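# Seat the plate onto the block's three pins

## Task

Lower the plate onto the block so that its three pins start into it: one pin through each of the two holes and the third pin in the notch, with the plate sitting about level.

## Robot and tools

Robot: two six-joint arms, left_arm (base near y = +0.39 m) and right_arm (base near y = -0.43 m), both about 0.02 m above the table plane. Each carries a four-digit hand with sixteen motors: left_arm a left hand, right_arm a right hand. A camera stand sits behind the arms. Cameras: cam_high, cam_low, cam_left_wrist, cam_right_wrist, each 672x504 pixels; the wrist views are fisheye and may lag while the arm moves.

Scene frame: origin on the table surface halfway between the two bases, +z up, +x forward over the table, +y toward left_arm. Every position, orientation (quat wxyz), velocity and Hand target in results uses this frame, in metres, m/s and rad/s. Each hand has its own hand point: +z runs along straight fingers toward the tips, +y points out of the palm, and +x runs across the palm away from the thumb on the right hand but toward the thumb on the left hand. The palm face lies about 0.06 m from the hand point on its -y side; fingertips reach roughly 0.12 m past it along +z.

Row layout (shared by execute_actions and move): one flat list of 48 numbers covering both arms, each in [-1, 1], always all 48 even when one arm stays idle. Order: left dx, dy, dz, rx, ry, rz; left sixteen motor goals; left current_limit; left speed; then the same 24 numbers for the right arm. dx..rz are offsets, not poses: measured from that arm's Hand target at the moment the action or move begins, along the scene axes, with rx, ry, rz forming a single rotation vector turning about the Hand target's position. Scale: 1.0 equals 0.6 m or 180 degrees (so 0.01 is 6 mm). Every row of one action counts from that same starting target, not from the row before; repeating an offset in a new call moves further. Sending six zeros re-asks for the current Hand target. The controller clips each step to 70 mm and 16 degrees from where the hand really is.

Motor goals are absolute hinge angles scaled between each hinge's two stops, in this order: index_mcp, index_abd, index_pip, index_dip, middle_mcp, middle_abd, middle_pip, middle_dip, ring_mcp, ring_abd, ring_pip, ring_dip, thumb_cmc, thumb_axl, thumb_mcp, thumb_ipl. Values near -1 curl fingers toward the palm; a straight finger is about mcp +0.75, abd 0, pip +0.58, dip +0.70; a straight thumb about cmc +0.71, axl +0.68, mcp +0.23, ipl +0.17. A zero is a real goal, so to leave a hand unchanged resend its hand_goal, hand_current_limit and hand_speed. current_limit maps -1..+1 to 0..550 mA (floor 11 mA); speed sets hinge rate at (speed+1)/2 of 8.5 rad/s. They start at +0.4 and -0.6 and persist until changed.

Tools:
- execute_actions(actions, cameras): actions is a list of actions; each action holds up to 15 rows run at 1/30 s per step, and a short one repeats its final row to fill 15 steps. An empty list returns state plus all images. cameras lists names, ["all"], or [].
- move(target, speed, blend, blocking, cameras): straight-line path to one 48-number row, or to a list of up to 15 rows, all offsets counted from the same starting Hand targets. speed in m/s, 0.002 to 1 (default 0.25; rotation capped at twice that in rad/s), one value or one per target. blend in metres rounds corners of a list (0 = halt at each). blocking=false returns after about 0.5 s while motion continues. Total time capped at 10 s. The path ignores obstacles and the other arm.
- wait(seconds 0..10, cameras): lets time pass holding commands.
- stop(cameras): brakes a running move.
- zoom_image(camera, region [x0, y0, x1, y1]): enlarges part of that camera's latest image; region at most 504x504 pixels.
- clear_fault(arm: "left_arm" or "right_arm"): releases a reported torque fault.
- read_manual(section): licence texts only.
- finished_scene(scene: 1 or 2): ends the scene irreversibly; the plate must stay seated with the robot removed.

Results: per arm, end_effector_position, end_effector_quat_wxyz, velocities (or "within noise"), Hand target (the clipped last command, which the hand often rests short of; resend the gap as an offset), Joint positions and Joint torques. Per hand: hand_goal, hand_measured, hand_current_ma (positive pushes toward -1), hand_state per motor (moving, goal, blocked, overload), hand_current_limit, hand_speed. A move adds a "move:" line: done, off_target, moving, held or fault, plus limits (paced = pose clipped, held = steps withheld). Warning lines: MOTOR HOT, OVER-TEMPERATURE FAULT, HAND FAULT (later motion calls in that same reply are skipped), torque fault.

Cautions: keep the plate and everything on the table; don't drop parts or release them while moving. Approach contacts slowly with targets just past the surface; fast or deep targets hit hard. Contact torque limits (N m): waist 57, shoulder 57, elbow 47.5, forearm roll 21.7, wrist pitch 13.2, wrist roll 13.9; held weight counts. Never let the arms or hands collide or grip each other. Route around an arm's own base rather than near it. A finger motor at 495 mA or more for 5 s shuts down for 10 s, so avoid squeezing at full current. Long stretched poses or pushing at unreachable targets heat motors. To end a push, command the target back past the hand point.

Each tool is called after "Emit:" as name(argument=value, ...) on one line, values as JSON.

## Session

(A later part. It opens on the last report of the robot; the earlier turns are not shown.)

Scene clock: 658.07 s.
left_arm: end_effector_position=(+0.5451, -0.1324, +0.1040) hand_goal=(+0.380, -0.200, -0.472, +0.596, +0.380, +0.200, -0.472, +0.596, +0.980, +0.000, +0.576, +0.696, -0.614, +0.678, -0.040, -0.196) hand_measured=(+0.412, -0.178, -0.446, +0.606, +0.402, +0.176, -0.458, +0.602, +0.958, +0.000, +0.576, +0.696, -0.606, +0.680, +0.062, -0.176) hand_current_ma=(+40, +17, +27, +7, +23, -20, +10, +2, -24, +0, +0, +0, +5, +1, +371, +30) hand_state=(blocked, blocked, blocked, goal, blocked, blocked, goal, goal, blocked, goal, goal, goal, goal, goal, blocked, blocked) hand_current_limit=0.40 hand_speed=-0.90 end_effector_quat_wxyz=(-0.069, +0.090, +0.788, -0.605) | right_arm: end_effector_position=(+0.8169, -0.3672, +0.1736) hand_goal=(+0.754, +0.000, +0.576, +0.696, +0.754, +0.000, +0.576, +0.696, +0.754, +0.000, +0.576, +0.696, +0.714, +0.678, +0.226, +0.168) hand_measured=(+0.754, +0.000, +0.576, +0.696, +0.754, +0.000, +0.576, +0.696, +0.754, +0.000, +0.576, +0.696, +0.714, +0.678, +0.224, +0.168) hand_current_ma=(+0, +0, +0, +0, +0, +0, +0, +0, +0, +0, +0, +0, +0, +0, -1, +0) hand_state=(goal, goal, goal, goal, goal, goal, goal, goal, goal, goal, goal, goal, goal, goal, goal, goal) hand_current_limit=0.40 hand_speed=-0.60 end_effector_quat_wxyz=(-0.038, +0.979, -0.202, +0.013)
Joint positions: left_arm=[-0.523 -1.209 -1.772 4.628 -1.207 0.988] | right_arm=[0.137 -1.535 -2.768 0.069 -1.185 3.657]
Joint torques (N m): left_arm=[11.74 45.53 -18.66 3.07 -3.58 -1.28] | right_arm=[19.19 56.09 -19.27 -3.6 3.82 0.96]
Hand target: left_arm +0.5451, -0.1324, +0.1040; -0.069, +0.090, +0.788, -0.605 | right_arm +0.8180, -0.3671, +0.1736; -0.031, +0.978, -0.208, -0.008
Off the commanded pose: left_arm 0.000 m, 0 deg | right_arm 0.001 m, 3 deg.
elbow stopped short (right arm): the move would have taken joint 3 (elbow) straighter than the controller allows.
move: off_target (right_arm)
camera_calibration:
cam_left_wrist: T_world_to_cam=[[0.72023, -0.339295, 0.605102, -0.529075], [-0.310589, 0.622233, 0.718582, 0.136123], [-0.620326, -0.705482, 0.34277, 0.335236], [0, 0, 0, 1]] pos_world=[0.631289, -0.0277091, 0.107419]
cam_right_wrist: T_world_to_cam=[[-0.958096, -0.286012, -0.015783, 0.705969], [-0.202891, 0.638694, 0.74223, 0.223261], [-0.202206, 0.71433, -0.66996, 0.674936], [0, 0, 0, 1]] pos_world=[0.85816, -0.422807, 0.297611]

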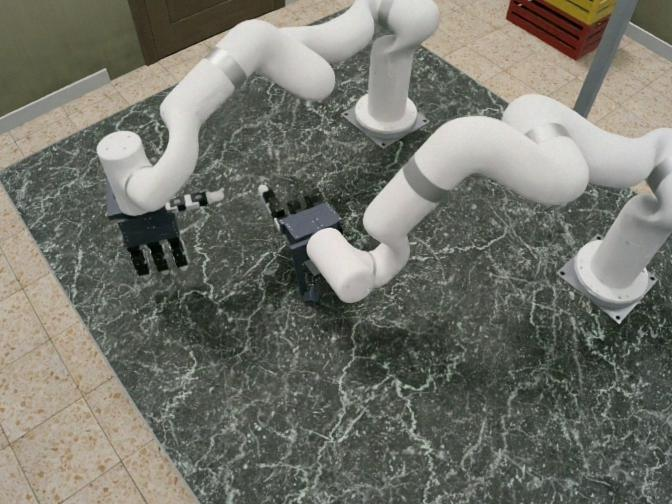

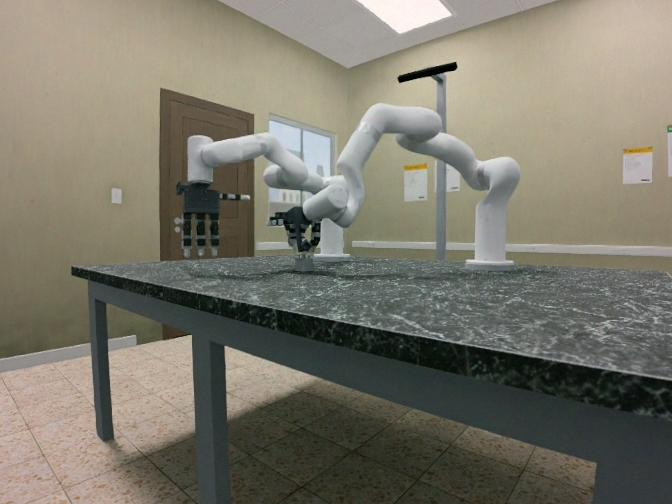

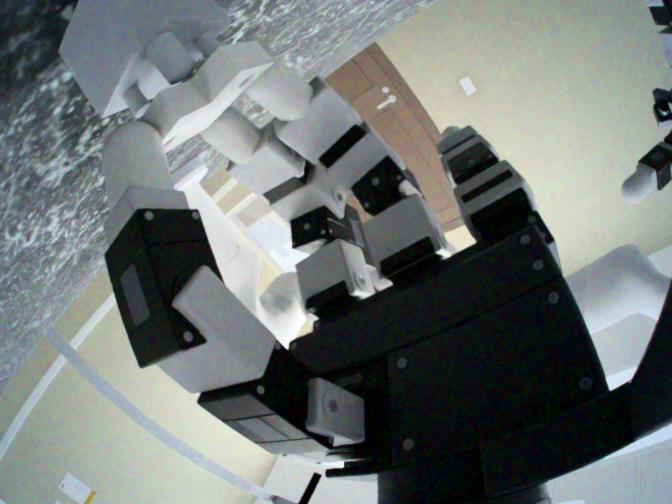

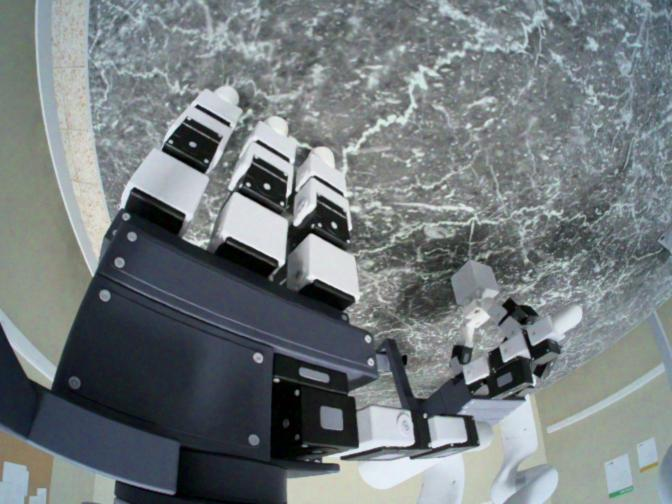

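Emit:
move(target=[[-0.0093,-0.0052,0,0,0,0, 0.38,-0.2,-0.473,0.596, 0.38,0.2,-0.473,0.596, 0.98,0,0.576,0.696, -0.614,0.678,-0.04,-0.196, 0.4,-0.9, 0,0,0,0,0,0, 0.754,0,0.576,0.696,0.754,0,0.576,0.696,0.754,0,0.576,0.696,0.714,0.678,0.226,0.168,0.4,-0.6],[-0.0093,-0.0052,-0.0083,0,0,0, 0.38,-0.2,-0.473,0.596, 0.38,0.2,-0.473,0.596, 0.98,0,0.576,0.696, -0.614,0.678,-0.04,-0.196, 0.4,-0.9, 0,0,0,0,0,0, 0.754,0,0.576,0.696,0.754,0,0.576,0.696,0.754,0,0.576,0.696,0.714,0.678,0.226,0.168,0.4,-0.6]], speed=0.03, cameras=["cam_low","cam_left_wrist","cam_right_wrist"])

Emit:
zoom_image(camera="cam_left_wrist", region=[100, 20, 290, 160])

Emit:
zoom_image(camera="cam_right_wrist", region=[450, 270, 510, 335])

Emit:
zoom_image(camera="cam_left_wrist", region=[110, 60, 180, 130])

Scene clock: 725.53 s.
left_arm: end_effector_position=(+0.5396, -0.1355, +0.0990) hand_goal=(+0.380, -0.200, -0.472, +0.596, +0.380, +0.200, -0.472, +0.596, +0.980, +0.000, +0.576, +0.696, -0.614, +0.678, -0.040, -0.196) hand_measured=(+0.378, -0.190, -0.468, +0.598, +0.414, +0.176, -0.452, +0.604, +0.958, +0.000, +0.576, +0.696, -0.590, +0.688, +0.012, -0.176) hand_current_ma=(-1, +5, +1, +1, +48, -20, +19, +4, -23, +0, +0, +0, +26, +8, +126, +29) hand_state=(goal, goal, goal, goal, blocked, blocked, blocked, goal, blocked, goal, goal, goal, blocked, goal, blocked, goal) hand_current_limit=0.40 hand_speed=-0.90 end_effector_quat_wxyz=(-0.069, +0.090, +0.789, -0.605) | right_arm: end_effector_position=(+0.8169, -0.3672, +0.1736) hand_goal=(+0.754, +0.000, +0.576, +0.696, +0.754, +0.000, +0.576, +0.696, +0.754, +0.000, +0.576, +0.696, +0.714, +0.678, +0.226, +0.168) hand_measured=(+0.754, +0.000, +0.576, +0.696, +0.754, +0.000, +0.576, +0.696, +0.754, +0.000, +0.576, +0.696, +0.714, +0.678, +0.224, +0.168) hand_current_ma=(+0, +0, +0, +0, +0, +0, +0, +0, +0, +0, +0, +0, +0, +0, -1, +0) hand_state=(goal, goal, goal, goal, goal, goal, goal, goal, goal, goal, goal, goal, goal, goal, goal, goal) hand_current_limit=0.40 hand_speed=-0.60 end_effector_quat_wxyz=(-0.038, +0.979, -0.202, +0.013)
Joint positions: left_arm=[-0.531 -1.21 -1.76 4.617 -1.204 1.002] | right_arm=[0.137 -1.535 -2.768 0.069 -1.185 3.657]
Joint torques (N m): left_arm=[-7.16 43.91 -18.78 -6.64 -3.92 1.56] | right_arm=[18.5 56.44 -18.76 -1.91 3.67 -0.01]
Hand target: left_arm +0.5395, -0.1355, +0.0990; -0.069, +0.090, +0.788, -0.605 | right_arm +0.8180, -0.3671, +0.1736; -0.031, +0.978, -0.208, -0.008
Off the commanded pose: left_arm 0.000 m, 0 deg | right_arm 0.001 m, 3 deg.
elbow stopped short (right arm): the move would have taken joint 3 (elbow) straighter than the controller allows.
move: off_target (right_arm)
camera_calibration:
cam_left_wrist: T_world_to_cam=[[0.720166, -0.339387, 0.605126, -0.523105], [-0.310785, 0.621986, 0.718711, 0.140039], [-0.620301, -0.705655, 0.342457, 0.331365], [0, 0, 0, 1]] pos_world=[0.62579, -0.0308082, 0.102418]
cam_right_wrist: T_world_to_cam=[[-0.958096, -0.286005, -0.0159173, 0.706012], [-0.203001, 0.638735, 0.742165, 0.223393], [-0.202096, 0.714296, -0.670029, 0.674848], [0, 0, 0, 1]] pos_world=[0.85816, -0.422807, 0.297611]
Images, in order (width x height): cam_low 672x504, cam_left_wrist 672x504, cam_right_wrist 672x504.

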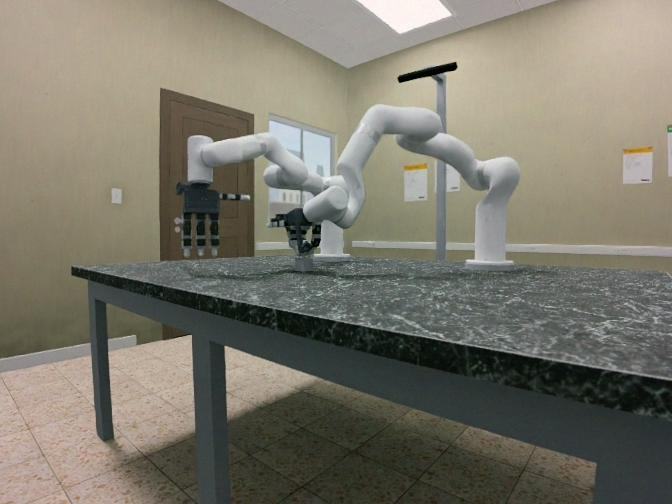

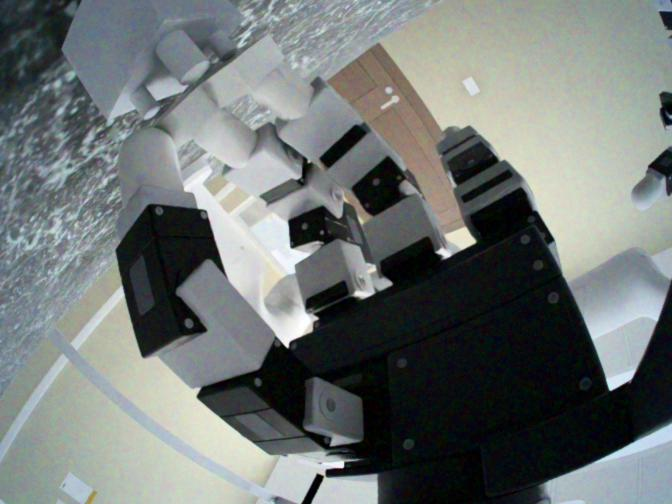

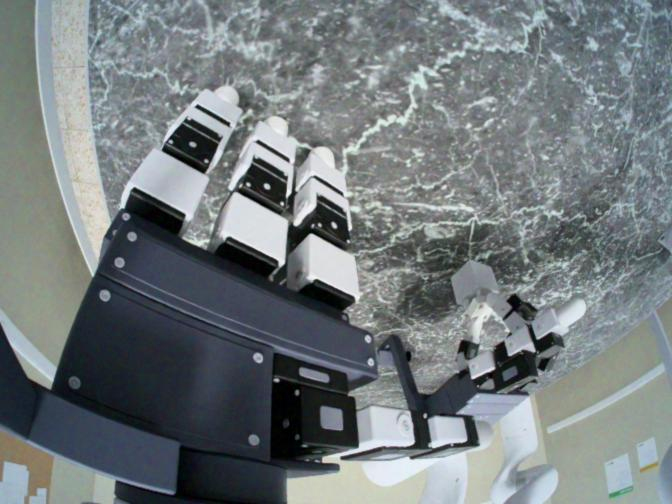

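Scaled by 2.653 from the camera's 672x504 image, which has a finer 960x720 frame.

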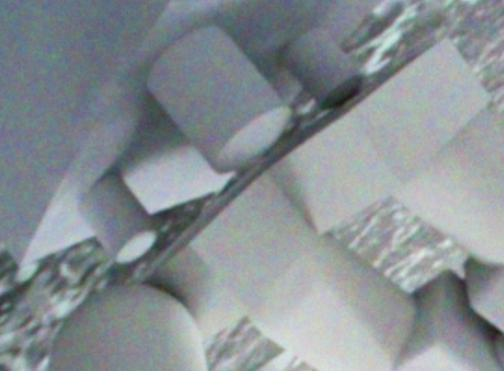

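Scaled by 7.754 from the camera's 672x504 image, which has a finer 960x720 frame.

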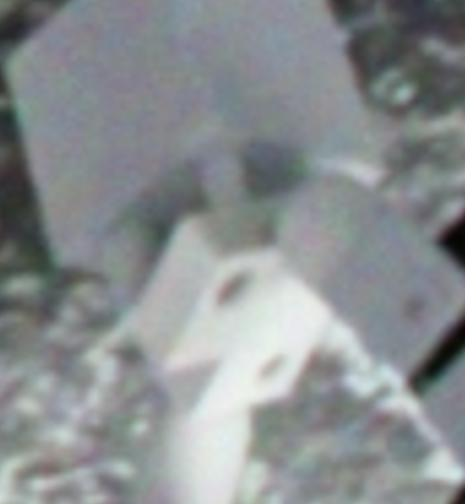

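Scaled by 7.200 from the camera's 672x504 image, which has a finer 960x720 frame.

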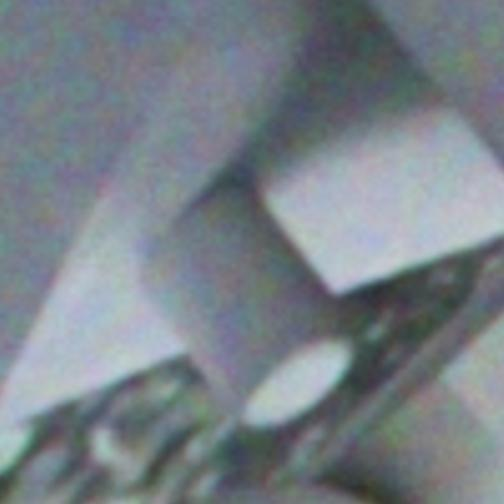

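Emit:
move(target=[[0,0,0.025,0,0,0, 0.38,-0.2,-0.473,0.596, 0.36,0.2,-0.473,0.596, 0.98,0,0.576,0.696, -0.614,0.678,-0.08,-0.196, 0.4,-0.95, 0,0,0,0,0,0, 0.754,0,0.576,0.696,0.754,0,0.576,0.696,0.754,0,0.576,0.696,0.714,0.678,0.226,0.168,0.4,-0.6],[-0.2167,0,0.025,0,0,0, 0.38,-0.2,-0.473,0.596, 0.36,0.2,-0.473,0.596, 0.98,0,0.576,0.696, -0.614,0.678,-0.08,-0.196, 0.4,-0.95, 0,0,0,0,0,0, 0.754,0,0.576,0.696,0.754,0,0.576,0.696,0.754,0,0.576,0.696,0.714,0.678,0.226,0.168,0.4,-0.6]], speed=0.05, cameras=["all"])

Emit:
zoom_image(camera="cam_left_wrist", region=[100, 0, 340, 200])

Emit:
zoom_image(camera="cam_right_wrist", region=[440, 260, 560, 380])

Scene clock: 742.00 s.
left_arm: end_effector_position=(+0.4095, -0.1355, +0.1140) hand_goal=(+0.380, -0.200, -0.472, +0.596, +0.360, +0.200, -0.472, +0.596, +0.980, +0.000, +0.576, +0.696, -0.614, +0.678, -0.080, -0.196) hand_measured=(+0.368, -0.190, -0.480, +0.596, +0.374, +0.178, -0.460, +0.602, +0.958, +0.000, +0.576, +0.696, -0.612, +0.680, -0.076, -0.192) hand_current_ma=(-10, +5, -4, +0, +12, -17, +8, +2, -23, +0, +0, +0, +1, +1, +3, +2) hand_state=(goal, goal, goal, goal, goal, blocked, goal, goal, blocked, goal, goal, goal, goal, goal, goal, goal) hand_current_limit=0.40 hand_speed=-0.95 end_effector_quat_wxyz=(-0.069, +0.090, +0.788, -0.605) | right_arm: end_effector_position=(+0.8169, -0.3672, +0.1736) hand_goal=(+0.754, +0.000, +0.576, +0.696, +0.754, +0.000, +0.576, +0.696, +0.754, +0.000, +0.576, +0.696, +0.714, +0.678, +0.226, +0.168) hand_measured=(+0.754, +0.000, +0.576, +0.696, +0.754, +0.000, +0.576, +0.696, +0.754, +0.000, +0.576, +0.696, +0.714, +0.678, +0.224, +0.168) hand_current_ma=(+0, +0, +0, +0, +0, +0, +0, +0, +0, +0, +0, +0, +0, +0, -1, +0) hand_state=(goal, goal, goal, goal, goal, goal, goal, goal, goal, goal, goal, goal, goal, goal, goal, goal) hand_current_limit=0.40 hand_speed=-0.60 end_effector_quat_wxyz=(-0.038, +0.979, -0.202, +0.013)
Joint positions: left_arm=[-0.634 -0.971 -1.309 4.439 -1.199 1.234] | right_arm=[0.137 -1.535 -2.768 0.069 -1.185 3.657]
Joint torques (N m): left_arm=[-7.69 72.52 -5.15 -6.61 -4.26 1.63] | right_arm=[15.13 58.71 -19.94 -1.05 3.73 -0.78]
Hand target: left_arm +0.4095, -0.1355, +0.1140; -0.069, +0.090, +0.788, -0.605 | right_arm +0.8180, -0.3671, +0.1736; -0.031, +0.978, -0.208, -0.008
Off the commanded pose: left_arm 0.000 m, 0 deg | right_arm 0.001 m, 3 deg.
elbow stopped short (right arm): the move would have taken joint 3 (elbow) straighter than the controller allows.
move: off_target (right_arm)
camera_calibration:
cam_left_wrist: T_world_to_cam=[[0.720163, -0.339302, 0.605177, -0.438524], [-0.310618, 0.62228, 0.718529, 0.0888353], [-0.620388, -0.705437, 0.34275, 0.24547], [0, 0, 0, 1]] pos_world=[0.49569, -0.0309091, 0.117419]
cam_right_wrist: T_world_to_cam=[[-0.958096, -0.286005, -0.0159173, 0.706012], [-0.203001, 0.638735, 0.742165, 0.223393], [-0.202096, 0.714296, -0.670029, 0.674848], [0, 0, 0, 1]] pos_world=[0.85816, -0.422807, 0.297611]

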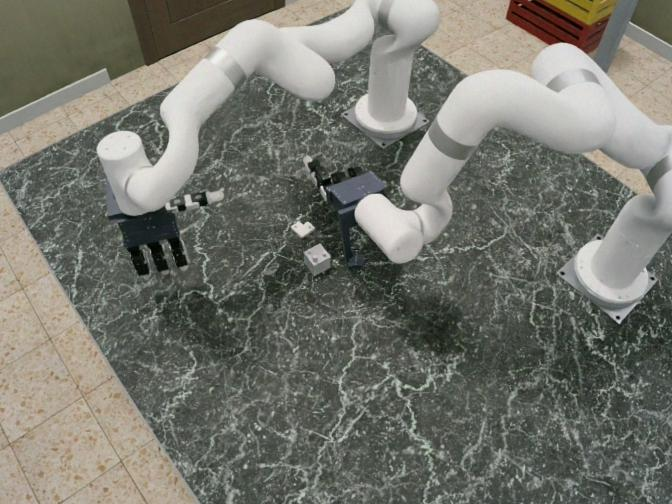

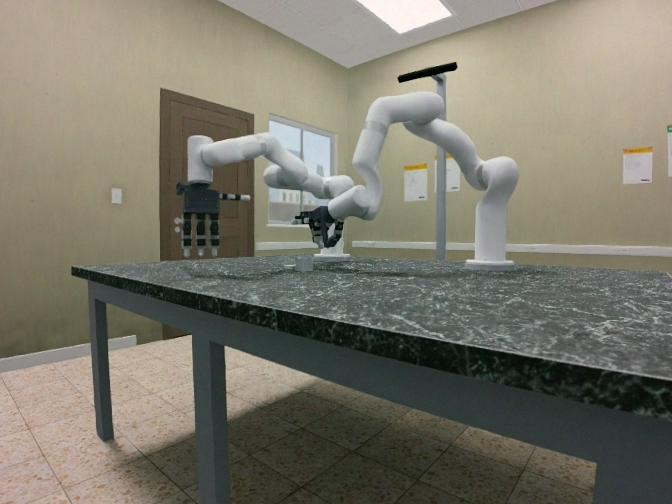

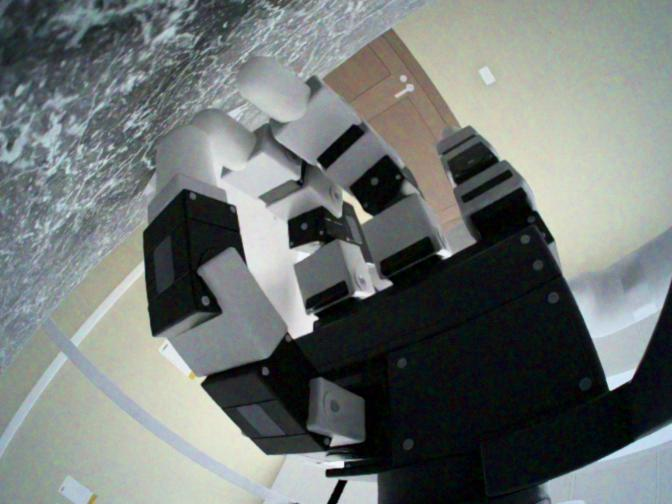

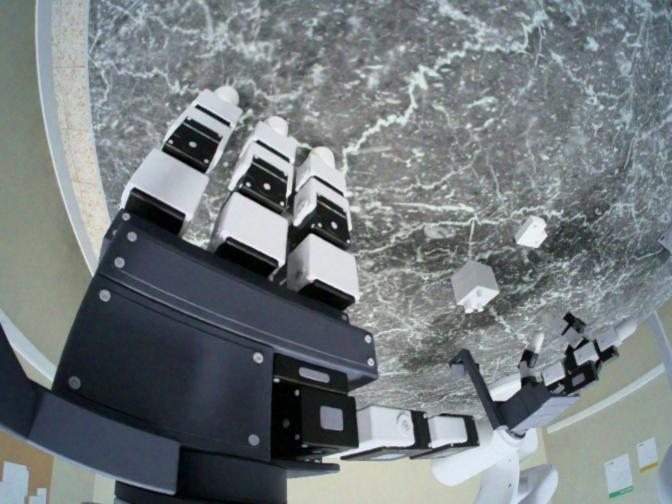

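Scaled by 2.100 from the camera's 672x504 image, which has a finer 960x720 frame.

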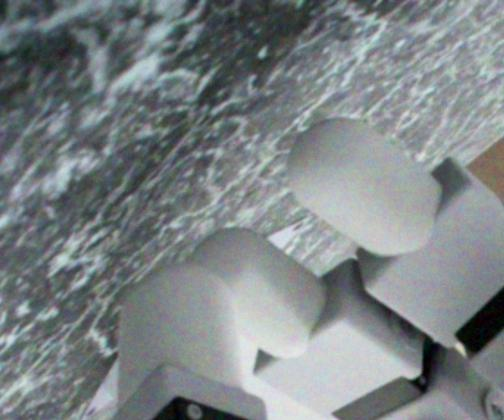

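Scaled by 4.200 from the camera's 672x504 image, which has a finer 960x720 frame.

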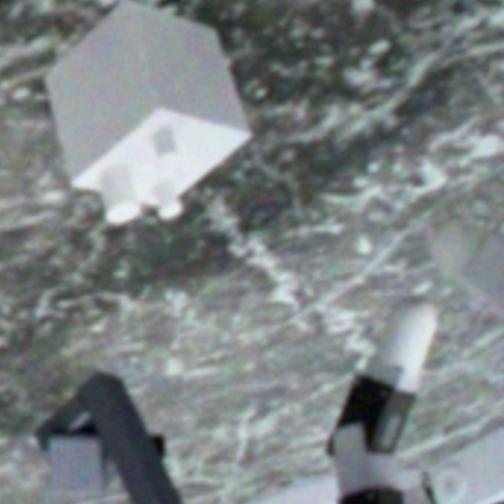

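Emit:
zoom_image(camera="cam_high", region=[275, 200, 345, 290])

Emit:
zoom_image(camera="cam_right_wrist", region=[440, 200, 560, 330])

Scaled by 5.600 from the camera's 672x504 image, which has a finer 960x720 frame.

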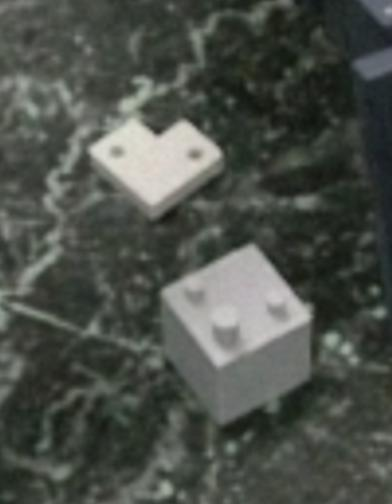

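Scaled by 3.877 from the camera's 672x504 image, which has a finer 960x720 frame.

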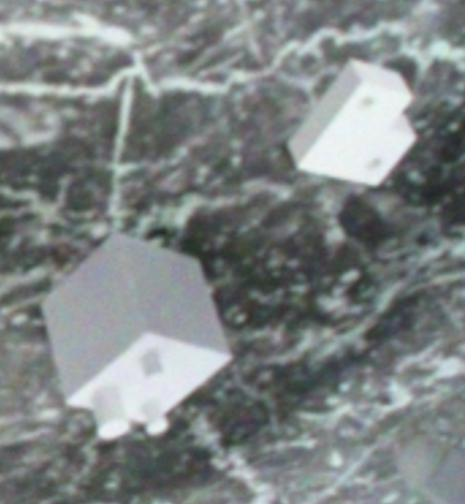

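Emit:
move(target=[[0.161,-0.1525,0.06,0,0,0.5889, 0.578,-0.2,-0.473,0.596, 0.578,0.2,-0.473,0.596, 0.98,0,0.576,0.696, -0.697,0.678,0.262,-0.329, 0.4,-0.8, 0,0,0,0,0,0, 0.754,0,0.576,0.696,0.754,0,0.576,0.696,0.754,0,0.576,0.696,0.714,0.678,0.226,0.168,0.4,-0.6],[0.161,-0.1525,-0.05,0,0,0.5889, 0.578,-0.2,-0.473,0.596, 0.578,0.2,-0.473,0.596, 0.98,0,0.576,0.696, -0.697,0.678,0.262,-0.329, 0.4,-0.8, 0,0,0,0,0,0, 0.754,0,0.576,0.696,0.754,0,0.576,0.696,0.754,0,0.576,0.696,0.714,0.678,0.226,0.168,0.4,-0.6]], speed=0.25, cameras=["all"])

Emit:
zoom_image(camera="cam_left_wrist", region=[0, 0, 340, 240])

Emit:
zoom_image(camera="cam_right_wrist", region=[440, 200, 600, 360])

Scene clock: 788.23 s.
left_arm: end_effector_position=(+0.5060, -0.2272, +0.0841) hand_goal=(+0.578, -0.200, -0.472, +0.596, +0.578, +0.200, -0.472, +0.596, +0.980, +0.000, +0.576, +0.696, -0.696, +0.678, +0.262, -0.328) hand_measured=(+0.558, -0.190, -0.480, +0.596, +0.570, +0.178, -0.464, +0.600, +0.960, +0.000, +0.576, +0.696, -0.692, +0.680, +0.260, -0.326) hand_current_ma=(-21, +5, -4, +0, -5, -17, +4, +1, -20, +0, +0, +0, +1, +1, -1, +1) hand_state=(blocked, goal, goal, goal, goal, blocked, goal, goal, goal, goal, goal, goal, goal, goal, goal, goal) hand_current_limit=0.40 hand_speed=-0.80 end_effector_quat_wxyz=(-0.442, +0.576, -0.546, +0.419) | right_arm: end_effector_position=(+0.8169, -0.3672, +0.1736) hand_goal=(+0.754, +0.000, +0.576, +0.696, +0.754, +0.000, +0.576, +0.696, +0.754, +0.000, +0.576, +0.696, +0.714, +0.678, +0.226, +0.168) hand_measured=(+0.754, +0.000, +0.576, +0.696, +0.754, +0.000, +0.576, +0.696, +0.754, +0.000, +0.576, +0.696, +0.714, +0.678, +0.224, +0.168) hand_current_ma=(+0, +0, +0, +0, +0, +0, +0, +0, +0, +0, +0, +0, +0, +0, -1, +0) hand_state=(goal, goal, goal, goal, goal, goal, goal, goal, goal, goal, goal, goal, goal, goal, goal, goal) hand_current_limit=0.40 hand_speed=-0.60 end_effector_quat_wxyz=(-0.038, +0.979, -0.202, +0.013)
Joint positions: left_arm=[-1.09 -1.187 -1.668 1.859 -1.13 2.048] | right_arm=[0.137 -1.535 -2.768 0.069 -1.185 3.657]
Joint torques (N m): left_arm=[10.94 43.77 -19.4 6.83 -4.08 -1.37] | right_arm=[11.92 58.27 -20.19 1.07 3.54 -0.82]
Hand target: left_arm +0.5061, -0.2270, +0.0840; -0.442, +0.576, -0.546, +0.419 | right_arm +0.8180, -0.3671, +0.1736; -0.031, +0.978, -0.208, -0.008
Off the commanded pose: left_arm 0.000 m, 0 deg | right_arm 0.001 m, 3 deg.
elbow stopped short (right arm): the move would have taken joint 3 (elbow) straighter than the controller allows.
move: off_target (right_arm)
camera_calibration:
cam_left_wrist: T_world_to_cam=[[0.127741, 0.785861, 0.605066, 0.0344181], [-0.512644, -0.469934, 0.71858, 0.0514333], [0.849045, -0.401976, 0.342837, -0.423536], [0, 0, 0, 1]] pos_world=[0.381572, -0.173129, 0.0874197]
cam_right_wrist: T_world_to_cam=[[-0.958096, -0.286005, -0.0159173, 0.706012], [-0.203001, 0.638735, 0.742165, 0.223393], [-0.202096, 0.714296, -0.670029, 0.674848], [0, 0, 0, 1]] pos_world=[0.85816, -0.422807, 0.297611]

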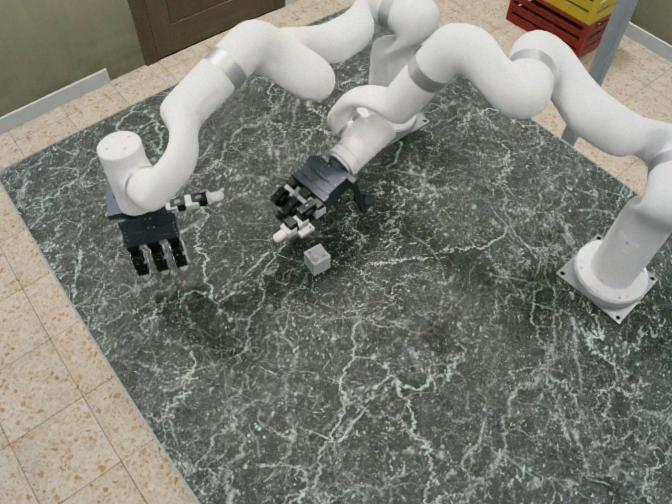

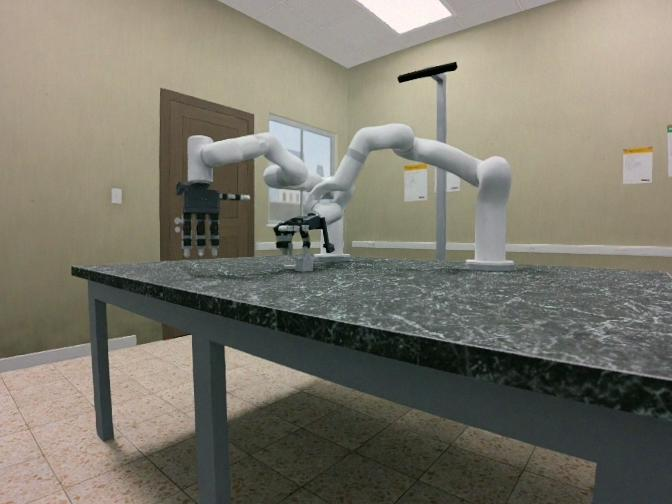

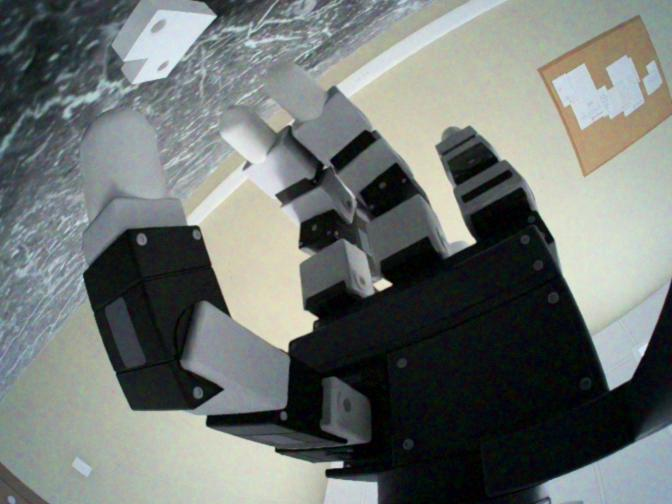

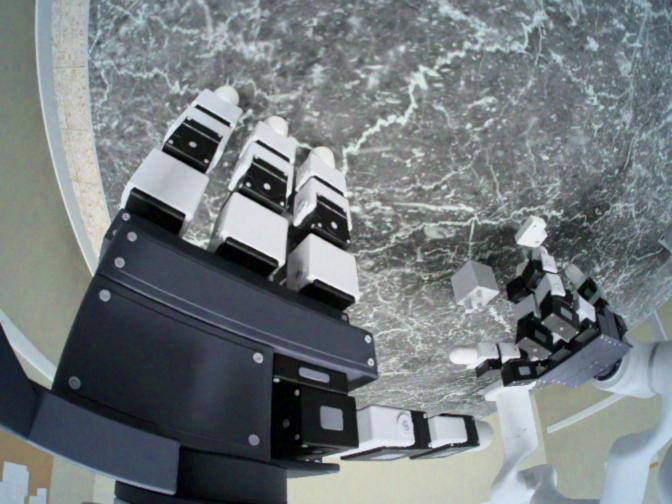

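Scaled by 1.482 from the camera's 672x504 image, which has a finer 960x720 frame.

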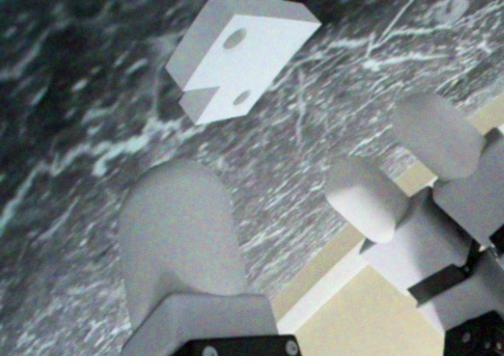

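Scaled by 3.150 from the camera's 672x504 image, which has a finer 960x720 frame.

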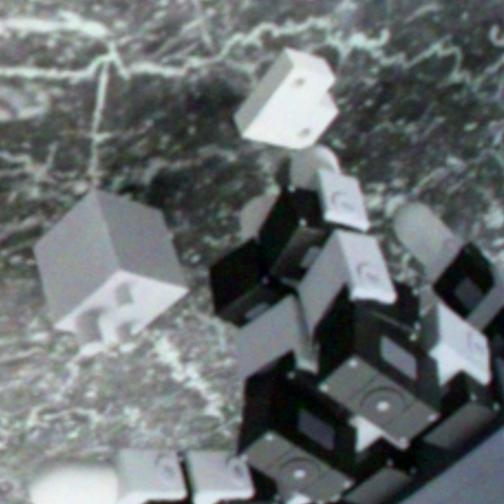

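Emit:
move(target=[[0.0283,-0.0017,0,0,0,0.0167, 0.578,-0.2,-0.473,0.596, 0.578,0.2,-0.473,0.596, 0.98,0,0.576,0.696, -0.697,0.678,0.262,-0.329, 0.4,-0.8, 0,0,0,0,0,0, 0.754,0,0.576,0.696,0.754,0,0.576,0.696,0.754,0,0.576,0.696,0.714,0.678,0.226,0.168,0.4,-0.6],[0.0283,-0.0017,-0.0617,0,0,0.0167, 0.578,-0.2,-0.473,0.596, 0.578,0.2,-0.473,0.596, 0.98,0,0.576,0.696, -0.697,0.678,0.262,-0.329, 0.4,-0.8, 0,0,0,0,0,0, 0.754,0,0.576,0.696,0.754,0,0.576,0.696,0.754,0,0.576,0.696,0.714,0.678,0.226,0.168,0.4,-0.6]], speed=0.12, cameras=["cam_high","cam_left_wrist","cam_right_wrist"])

Emit:
zoom_image(camera="cam_left_wrist", region=[40, 0, 340, 200])

Emit:
zoom_image(camera="cam_right_wrist", region=[480, 190, 600, 310])

Emit:
zoom_image(camera="cam_low", region=[260, 200, 350, 280])

Scene clock: 809.17 s.
left_arm: end_effector_position=(+0.5231, -0.2281, +0.0471) hand_goal=(+0.578, -0.200, -0.472, +0.596, +0.578, +0.200, -0.472, +0.596, +0.980, +0.000, +0.576, +0.696, -0.696, +0.678, +0.262, -0.328) hand_measured=(+0.558, -0.190, -0.480, +0.596, +0.570, +0.178, -0.464, +0.600, +0.960, +0.000, +0.576, +0.696, -0.692, +0.680, +0.260, -0.326) hand_current_ma=(-21, +5, -4, +0, -5, -17, +4, +1, -19, +0, +0, +0, +1, +1, -1, +1) hand_state=(blocked, goal, goal, goal, goal, blocked, goal, goal, goal, goal, goal, goal, goal, goal, goal, goal) hand_current_limit=0.40 hand_speed=-0.80 end_effector_quat_wxyz=(-0.452, +0.590, -0.531, +0.407) | right_arm: end_effector_position=(+0.8169, -0.3672, +0.1736) hand_goal=(+0.754, +0.000, +0.576, +0.696, +0.754, +0.000, +0.576, +0.696, +0.754, +0.000, +0.576, +0.696, +0.714, +0.678, +0.226, +0.168) hand_measured=(+0.754, +0.000, +0.576, +0.696, +0.754, +0.000, +0.576, +0.696, +0.754, +0.000, +0.576, +0.696, +0.714, +0.678, +0.224, +0.168) hand_current_ma=(+0, +0, +0, +0, +0, +0, +0, +0, +0, +0, +0, +0, +0, +0, -1, +0) hand_state=(goal, goal, goal, goal, goal, goal, goal, goal, goal, goal, goal, goal, goal, goal, goal, goal) hand_current_limit=0.40 hand_speed=-0.60 end_effector_quat_wxyz=(-0.038, +0.979, -0.202, +0.013)
Joint positions: left_arm=[-1.077 -1.298 -1.792 1.816 -1.144 2.067] | right_arm=[0.137 -1.535 -2.768 0.069 -1.185 3.657]
Joint torques (N m): left_arm=[10.04 47.29 -19.57 7 -4.13 -1.5] | right_arm=[10.78 58.17 -19.67 2.91 3.52 -0.72]
Hand target: left_arm +0.5231, -0.2281, +0.0470; -0.452, +0.590, -0.531, +0.407 | right_arm +0.8180, -0.3671, +0.1736; -0.031, +0.978, -0.208, -0.008
Off the commanded pose: left_arm 0.000 m, 0 deg | right_arm 0.001 m, 3 deg.
elbow stopped short (right arm): the move would have taken joint 3 (elbow) straighter than the controller allows.
move: off_target (right_arm)
camera_calibration:
cam_left_wrist: T_world_to_cam=[[0.0861845, 0.791481, 0.605086, 0.0783244], [-0.487087, -0.496336, 0.718608, 0.0670496], [0.86909, -0.356663, 0.342744, -0.425958], [0, 0, 0, 1]] pos_world=[0.396105, -0.180637, 0.0504193]
cam_right_wrist: T_world_to_cam=[[-0.958096, -0.286005, -0.0159173, 0.706012], [-0.203001, 0.638735, 0.742165, 0.223393], [-0.202096, 0.714296, -0.670029, 0.674848], [0, 0, 0, 1]] pos_world=[0.85816, -0.422807, 0.297611]
Images, in order (width x height): cam_high 672x504, cam_left_wrist 672x504, cam_right_wrist 672x504.

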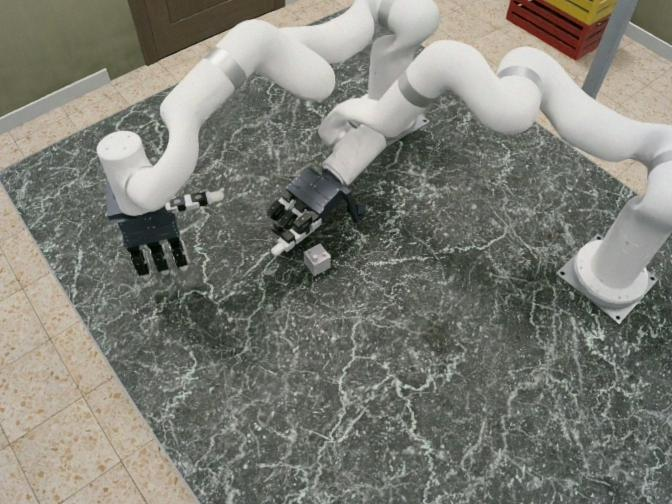

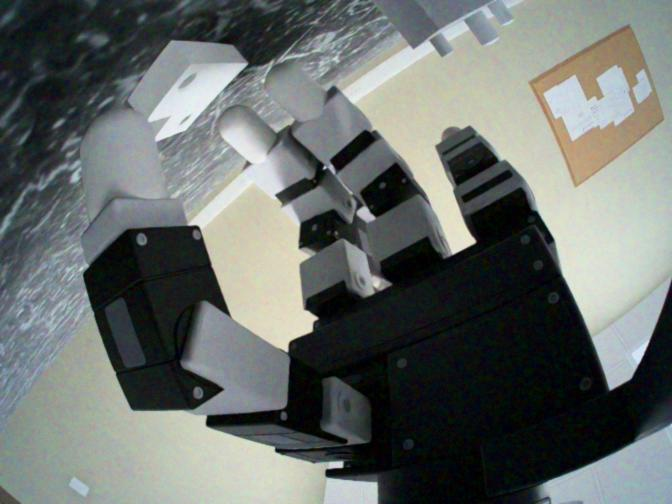

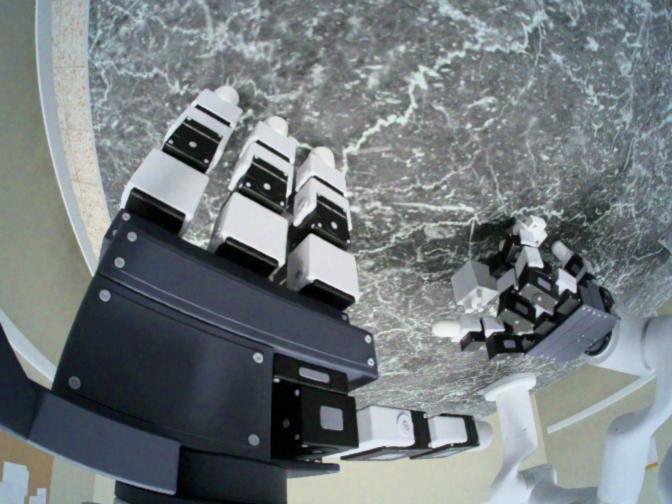

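Scaled by 1.680 from the camera's 672x504 image, which has a finer 960x720 frame.

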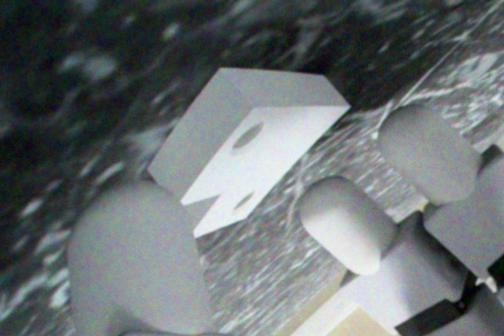

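Scaled by 4.200 from the camera's 672x504 image, which has a finer 960x720 frame.

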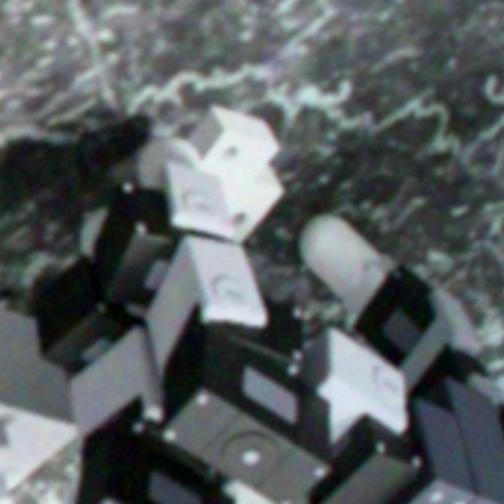

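This scene's latest camera images include none from cam_low. They are from: cam_high, cam_left_wrist, cam_right_wrist. cam_low's image comes with the result of a call that names it in "cameras".

Emit:
move(target=[[-0.014,0.0053,0,0,0,0, 0.578,-0.2,-0.473,0.596, 0.578,0.2,-0.473,0.596, 0.98,0,0.576,0.696, -0.697,0.678,0.262,-0.329, 0.4,-0.8, 0,0,0,0,0,0, 0.754,0,0.576,0.696,0.754,0,0.576,0.696,0.754,0,0.576,0.696,0.714,0.678,0.226,0.168,0.4,-0.6],[-0.014,0.0053,-0.0075,0,0,0, 0.578,-0.2,-0.473,0.596, 0.578,0.2,-0.473,0.596, 0.98,0,0.576,0.696, -0.697,0.678,0.262,-0.329, 0.4,-0.8, 0,0,0,0,0,0, 0.754,0,0.576,0.696,0.754,0,0.576,0.696,0.754,0,0.576,0.696,0.714,0.678,0.226,0.168,0.4,-0.6]], speed=0.08, cameras=["cam_low","cam_left_wrist"])

Emit:
zoom_image(camera="cam_left_wrist", region=[80, 20, 280, 160])

Emit:
zoom_image(camera="cam_low", region=[260, 220, 340, 290])

Scene clock: 827.23 s.
left_arm: end_effector_position=(+0.5147, -0.2249, +0.0426) hand_goal=(+0.578, -0.200, -0.472, +0.596, +0.578, +0.200, -0.472, +0.596, +0.980, +0.000, +0.576, +0.696, -0.696, +0.678, +0.262, -0.328) hand_measured=(+0.558, -0.190, -0.480, +0.596, +0.570, +0.178, -0.464, +0.600, +0.960, +0.000, +0.576, +0.696, -0.692, +0.680, +0.260, -0.326) hand_current_ma=(-21, +5, -4, +0, -5, -17, +3, +1, -19, +0, +0, +0, +1, +1, -1, +1) hand_state=(blocked, goal, goal, goal, goal, blocked, goal, goal, goal, goal, goal, goal, goal, goal, goal, goal) hand_current_limit=0.40 hand_speed=-0.80 end_effector_quat_wxyz=(-0.452, +0.590, -0.531, +0.407) | right_arm: end_effector_position=(+0.8169, -0.3672, +0.1736) hand_goal=(+0.754, +0.000, +0.576, +0.696, +0.754, +0.000, +0.576, +0.696, +0.754, +0.000, +0.576, +0.696, +0.714, +0.678, +0.226, +0.168) hand_measured=(+0.754, +0.000, +0.576, +0.696, +0.754, +0.000, +0.576, +0.696, +0.754, +0.000, +0.576, +0.696, +0.714, +0.678, +0.224, +0.168) hand_current_ma=(+0, +0, +0, +0, +0, +0, +0, +0, +0, +0, +0, +0, +0, +0, -1, +0) hand_state=(goal, goal, goal, goal, goal, goal, goal, goal, goal, goal, goal, goal, goal, goal, goal, goal) hand_current_limit=0.40 hand_speed=-0.60 end_effector_quat_wxyz=(-0.038, +0.979, -0.202, +0.013)
Joint positions: left_arm=[-1.085 -1.292 -1.766 1.818 -1.153 2.046] | right_arm=[0.137 -1.535 -2.768 0.069 -1.185 3.657]
Joint torques (N m): left_arm=[-7.86 47.28 -19.35 6.39 -4.23 -1.52] | right_arm=[7.71 57.68 -19.18 3.73 3.83 -0.82]
Hand target: left_arm +0.5147, -0.2249, +0.0425; -0.452, +0.590, -0.531, +0.407 | right_arm +0.8180, -0.3671, +0.1736; -0.031, +0.978, -0.208, -0.008
Off the commanded pose: left_arm 0.000 m, 0 deg | right_arm 0.001 m, 3 deg.
elbow stopped short (right arm): the move would have taken joint 3 (elbow) straighter than the controller allows.
move: off_target (right_arm)
camera_calibration:
cam_left_wrist: T_world_to_cam=[[0.0861845, 0.791481, 0.605086, 0.0792385], [-0.487087, -0.496336, 0.718608, 0.06778], [0.86909, -0.356663, 0.342744, -0.415974], [0, 0, 0, 1]] pos_world=[0.387705, -0.177437, 0.0459193]
Images, in order (width x height): cam_low 672x504, cam_left_wrist 672x504.

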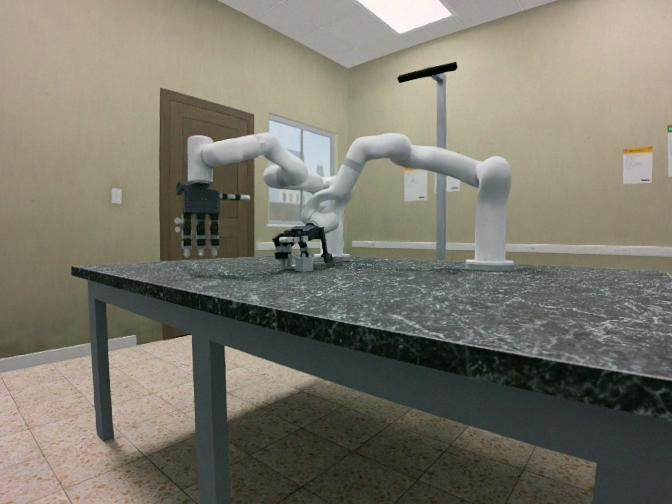

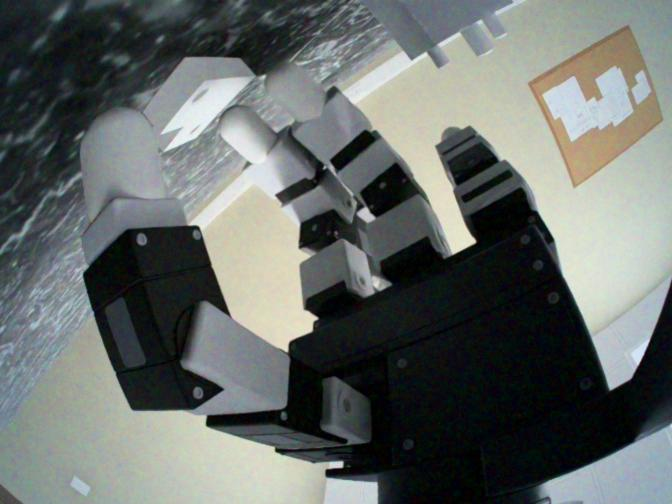

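Scaled by 2.520 from the camera's 672x504 image, which has a finer 960x720 frame.

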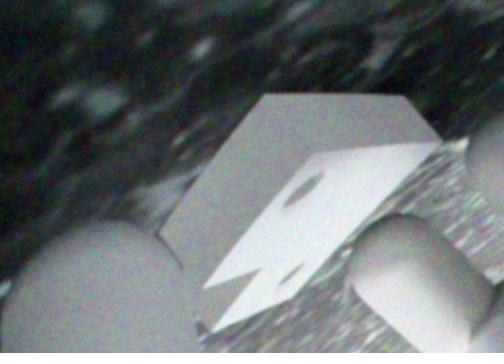

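Scaled by 6.300 from the camera's 672x504 image, which has a finer 960x720 frame.

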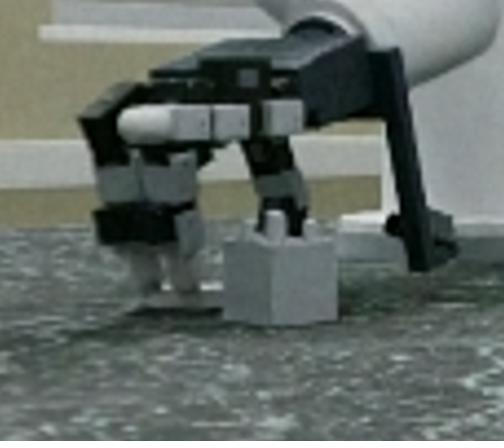

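Emit:
move(target=[[0,0,-0.0025,0,0,0, 0.50,-0.2,-0.473,0.596, 0.50,0.2,-0.473,0.596, 0.98,0,0.576,0.696, -0.697,0.678,0.262,-0.329, 0.4,-0.9, 0,0,0,0,0,0, 0.754,0,0.576,0.696,0.754,0,0.576,0.696,0.754,0,0.576,0.696,0.714,0.678,0.226,0.168,0.4,-0.6],[0,0,-0.0025,0,0,0, 0.47,-0.2,-0.473,0.596, 0.47,0.2,-0.473,0.596, 0.98,0,0.576,0.696, -0.697,0.678,0.174,-0.282, 0.4,-0.9, 0,0,0,0,0,0, 0.754,0,0.576,0.696,0.754,0,0.576,0.696,0.754,0,0.576,0.696,0.714,0.678,0.226,0.168,0.4,-0.6],[0,0,-0.0025,0,0,0, 0.45,-0.2,-0.473,0.596, 0.45,0.2,-0.473,0.596, 0.98,0,0.576,0.696, -0.697,0.678,0.066,-0.196, 0.4,-0.9, 0,0,0,0,0,0, 0.754,0,0.576,0.696,0.754,0,0.576,0.696,0.754,0,0.576,0.696,0.714,0.678,0.226,0.168,0.4,-0.6]], speed=0.05, cameras=["cam_left_wrist"])

Emit:
zoom_image(camera="cam_left_wrist", region=[80, 20, 320, 180])

Scene clock: 848.83 s.
left_arm: end_effector_position=(+0.5147, -0.2249, +0.0410) hand_goal=(+0.450, -0.200, -0.472, +0.596, +0.450, +0.200, -0.472, +0.596, +0.980, +0.000, +0.576, +0.696, -0.696, +0.678, +0.066, -0.196) hand_measured=(+0.442, -0.190, -0.480, +0.596, +0.454, +0.178, -0.464, +0.600, +0.960, +0.000, +0.576, +0.696, -0.692, +0.680, +0.070, -0.198) hand_current_ma=(-5, +5, -4, +0, +1, -17, +3, +1, -19, +0, +0, +0, +1, +1, +1, +0) hand_state=(goal, goal, goal, goal, goal, blocked, goal, goal, goal, goal, goal, goal, goal, goal, goal, goal) hand_current_limit=0.40 hand_speed=-0.90 end_effector_quat_wxyz=(-0.452, +0.590, -0.531, +0.407) | right_arm: end_effector_position=(+0.8169, -0.3672, +0.1736) hand_goal=(+0.754, +0.000, +0.576, +0.696, +0.754, +0.000, +0.576, +0.696, +0.754, +0.000, +0.576, +0.696, +0.714, +0.678, +0.226, +0.168) hand_measured=(+0.754, +0.000, +0.576, +0.696, +0.754, +0.000, +0.576, +0.696, +0.754, +0.000, +0.576, +0.696, +0.714, +0.678, +0.224, +0.168) hand_current_ma=(+0, +0, +0, +0, +0, +0, +0, +0, +0, +0, +0, +0, +0, +0, -1, +0) hand_state=(goal, goal, goal, goal, goal, goal, goal, goal, goal, goal, goal, goal, goal, goal, goal, goal) hand_current_limit=0.40 hand_speed=-0.60 end_effector_quat_wxyz=(-0.038, +0.979, -0.202, +0.013)
Joint positions: left_arm=[-1.085 -1.296 -1.768 1.818 -1.153 2.045] | right_arm=[0.137 -1.535 -2.768 0.069 -1.185 3.657]
Joint torques (N m): left_arm=[-8.09 46.94 -18.87 6.74 -3.88 -1.45] | right_arm=[4.22 60.83 -19.62 3.22 3.65 -0.82]
Hand target: left_arm +0.5147, -0.2249, +0.0410; -0.452, +0.590, -0.531, +0.407 | right_arm +0.8180, -0.3671, +0.1736; -0.031, +0.978, -0.208, -0.008
Off the commanded pose: left_arm 0.000 m, 0 deg | right_arm 0.001 m, 3 deg.
elbow stopped short (right arm): the move would have taken joint 3 (elbow) straighter than the controller allows.
move: off_target (right_arm)
camera_calibration:
cam_left_wrist: T_world_to_cam=[[0.0862537, 0.791454, 0.605112, 0.0801136], [-0.487131, -0.496316, 0.718592, 0.0688788], [0.869059, -0.35675, 0.342733, -0.415463], [0, 0, 0, 1]] pos_world=[0.387705, -0.177437, 0.0444192]
Images, in order (width x height): cam_left_wrist 672x504.

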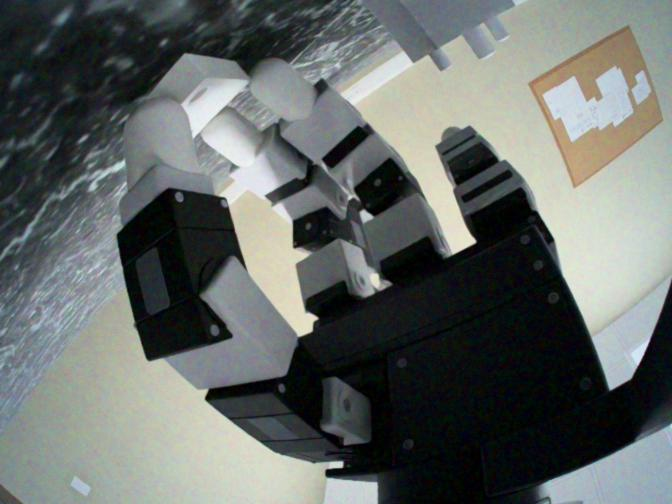

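Scaled by 2.100 from the camera's 672x504 image, which has a finer 960x720 frame.

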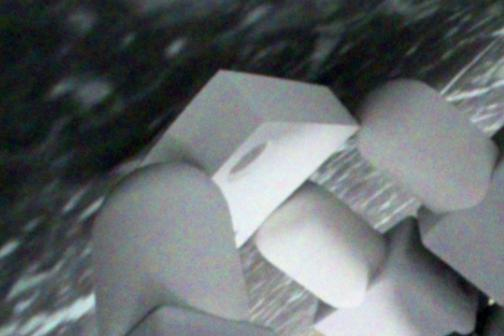

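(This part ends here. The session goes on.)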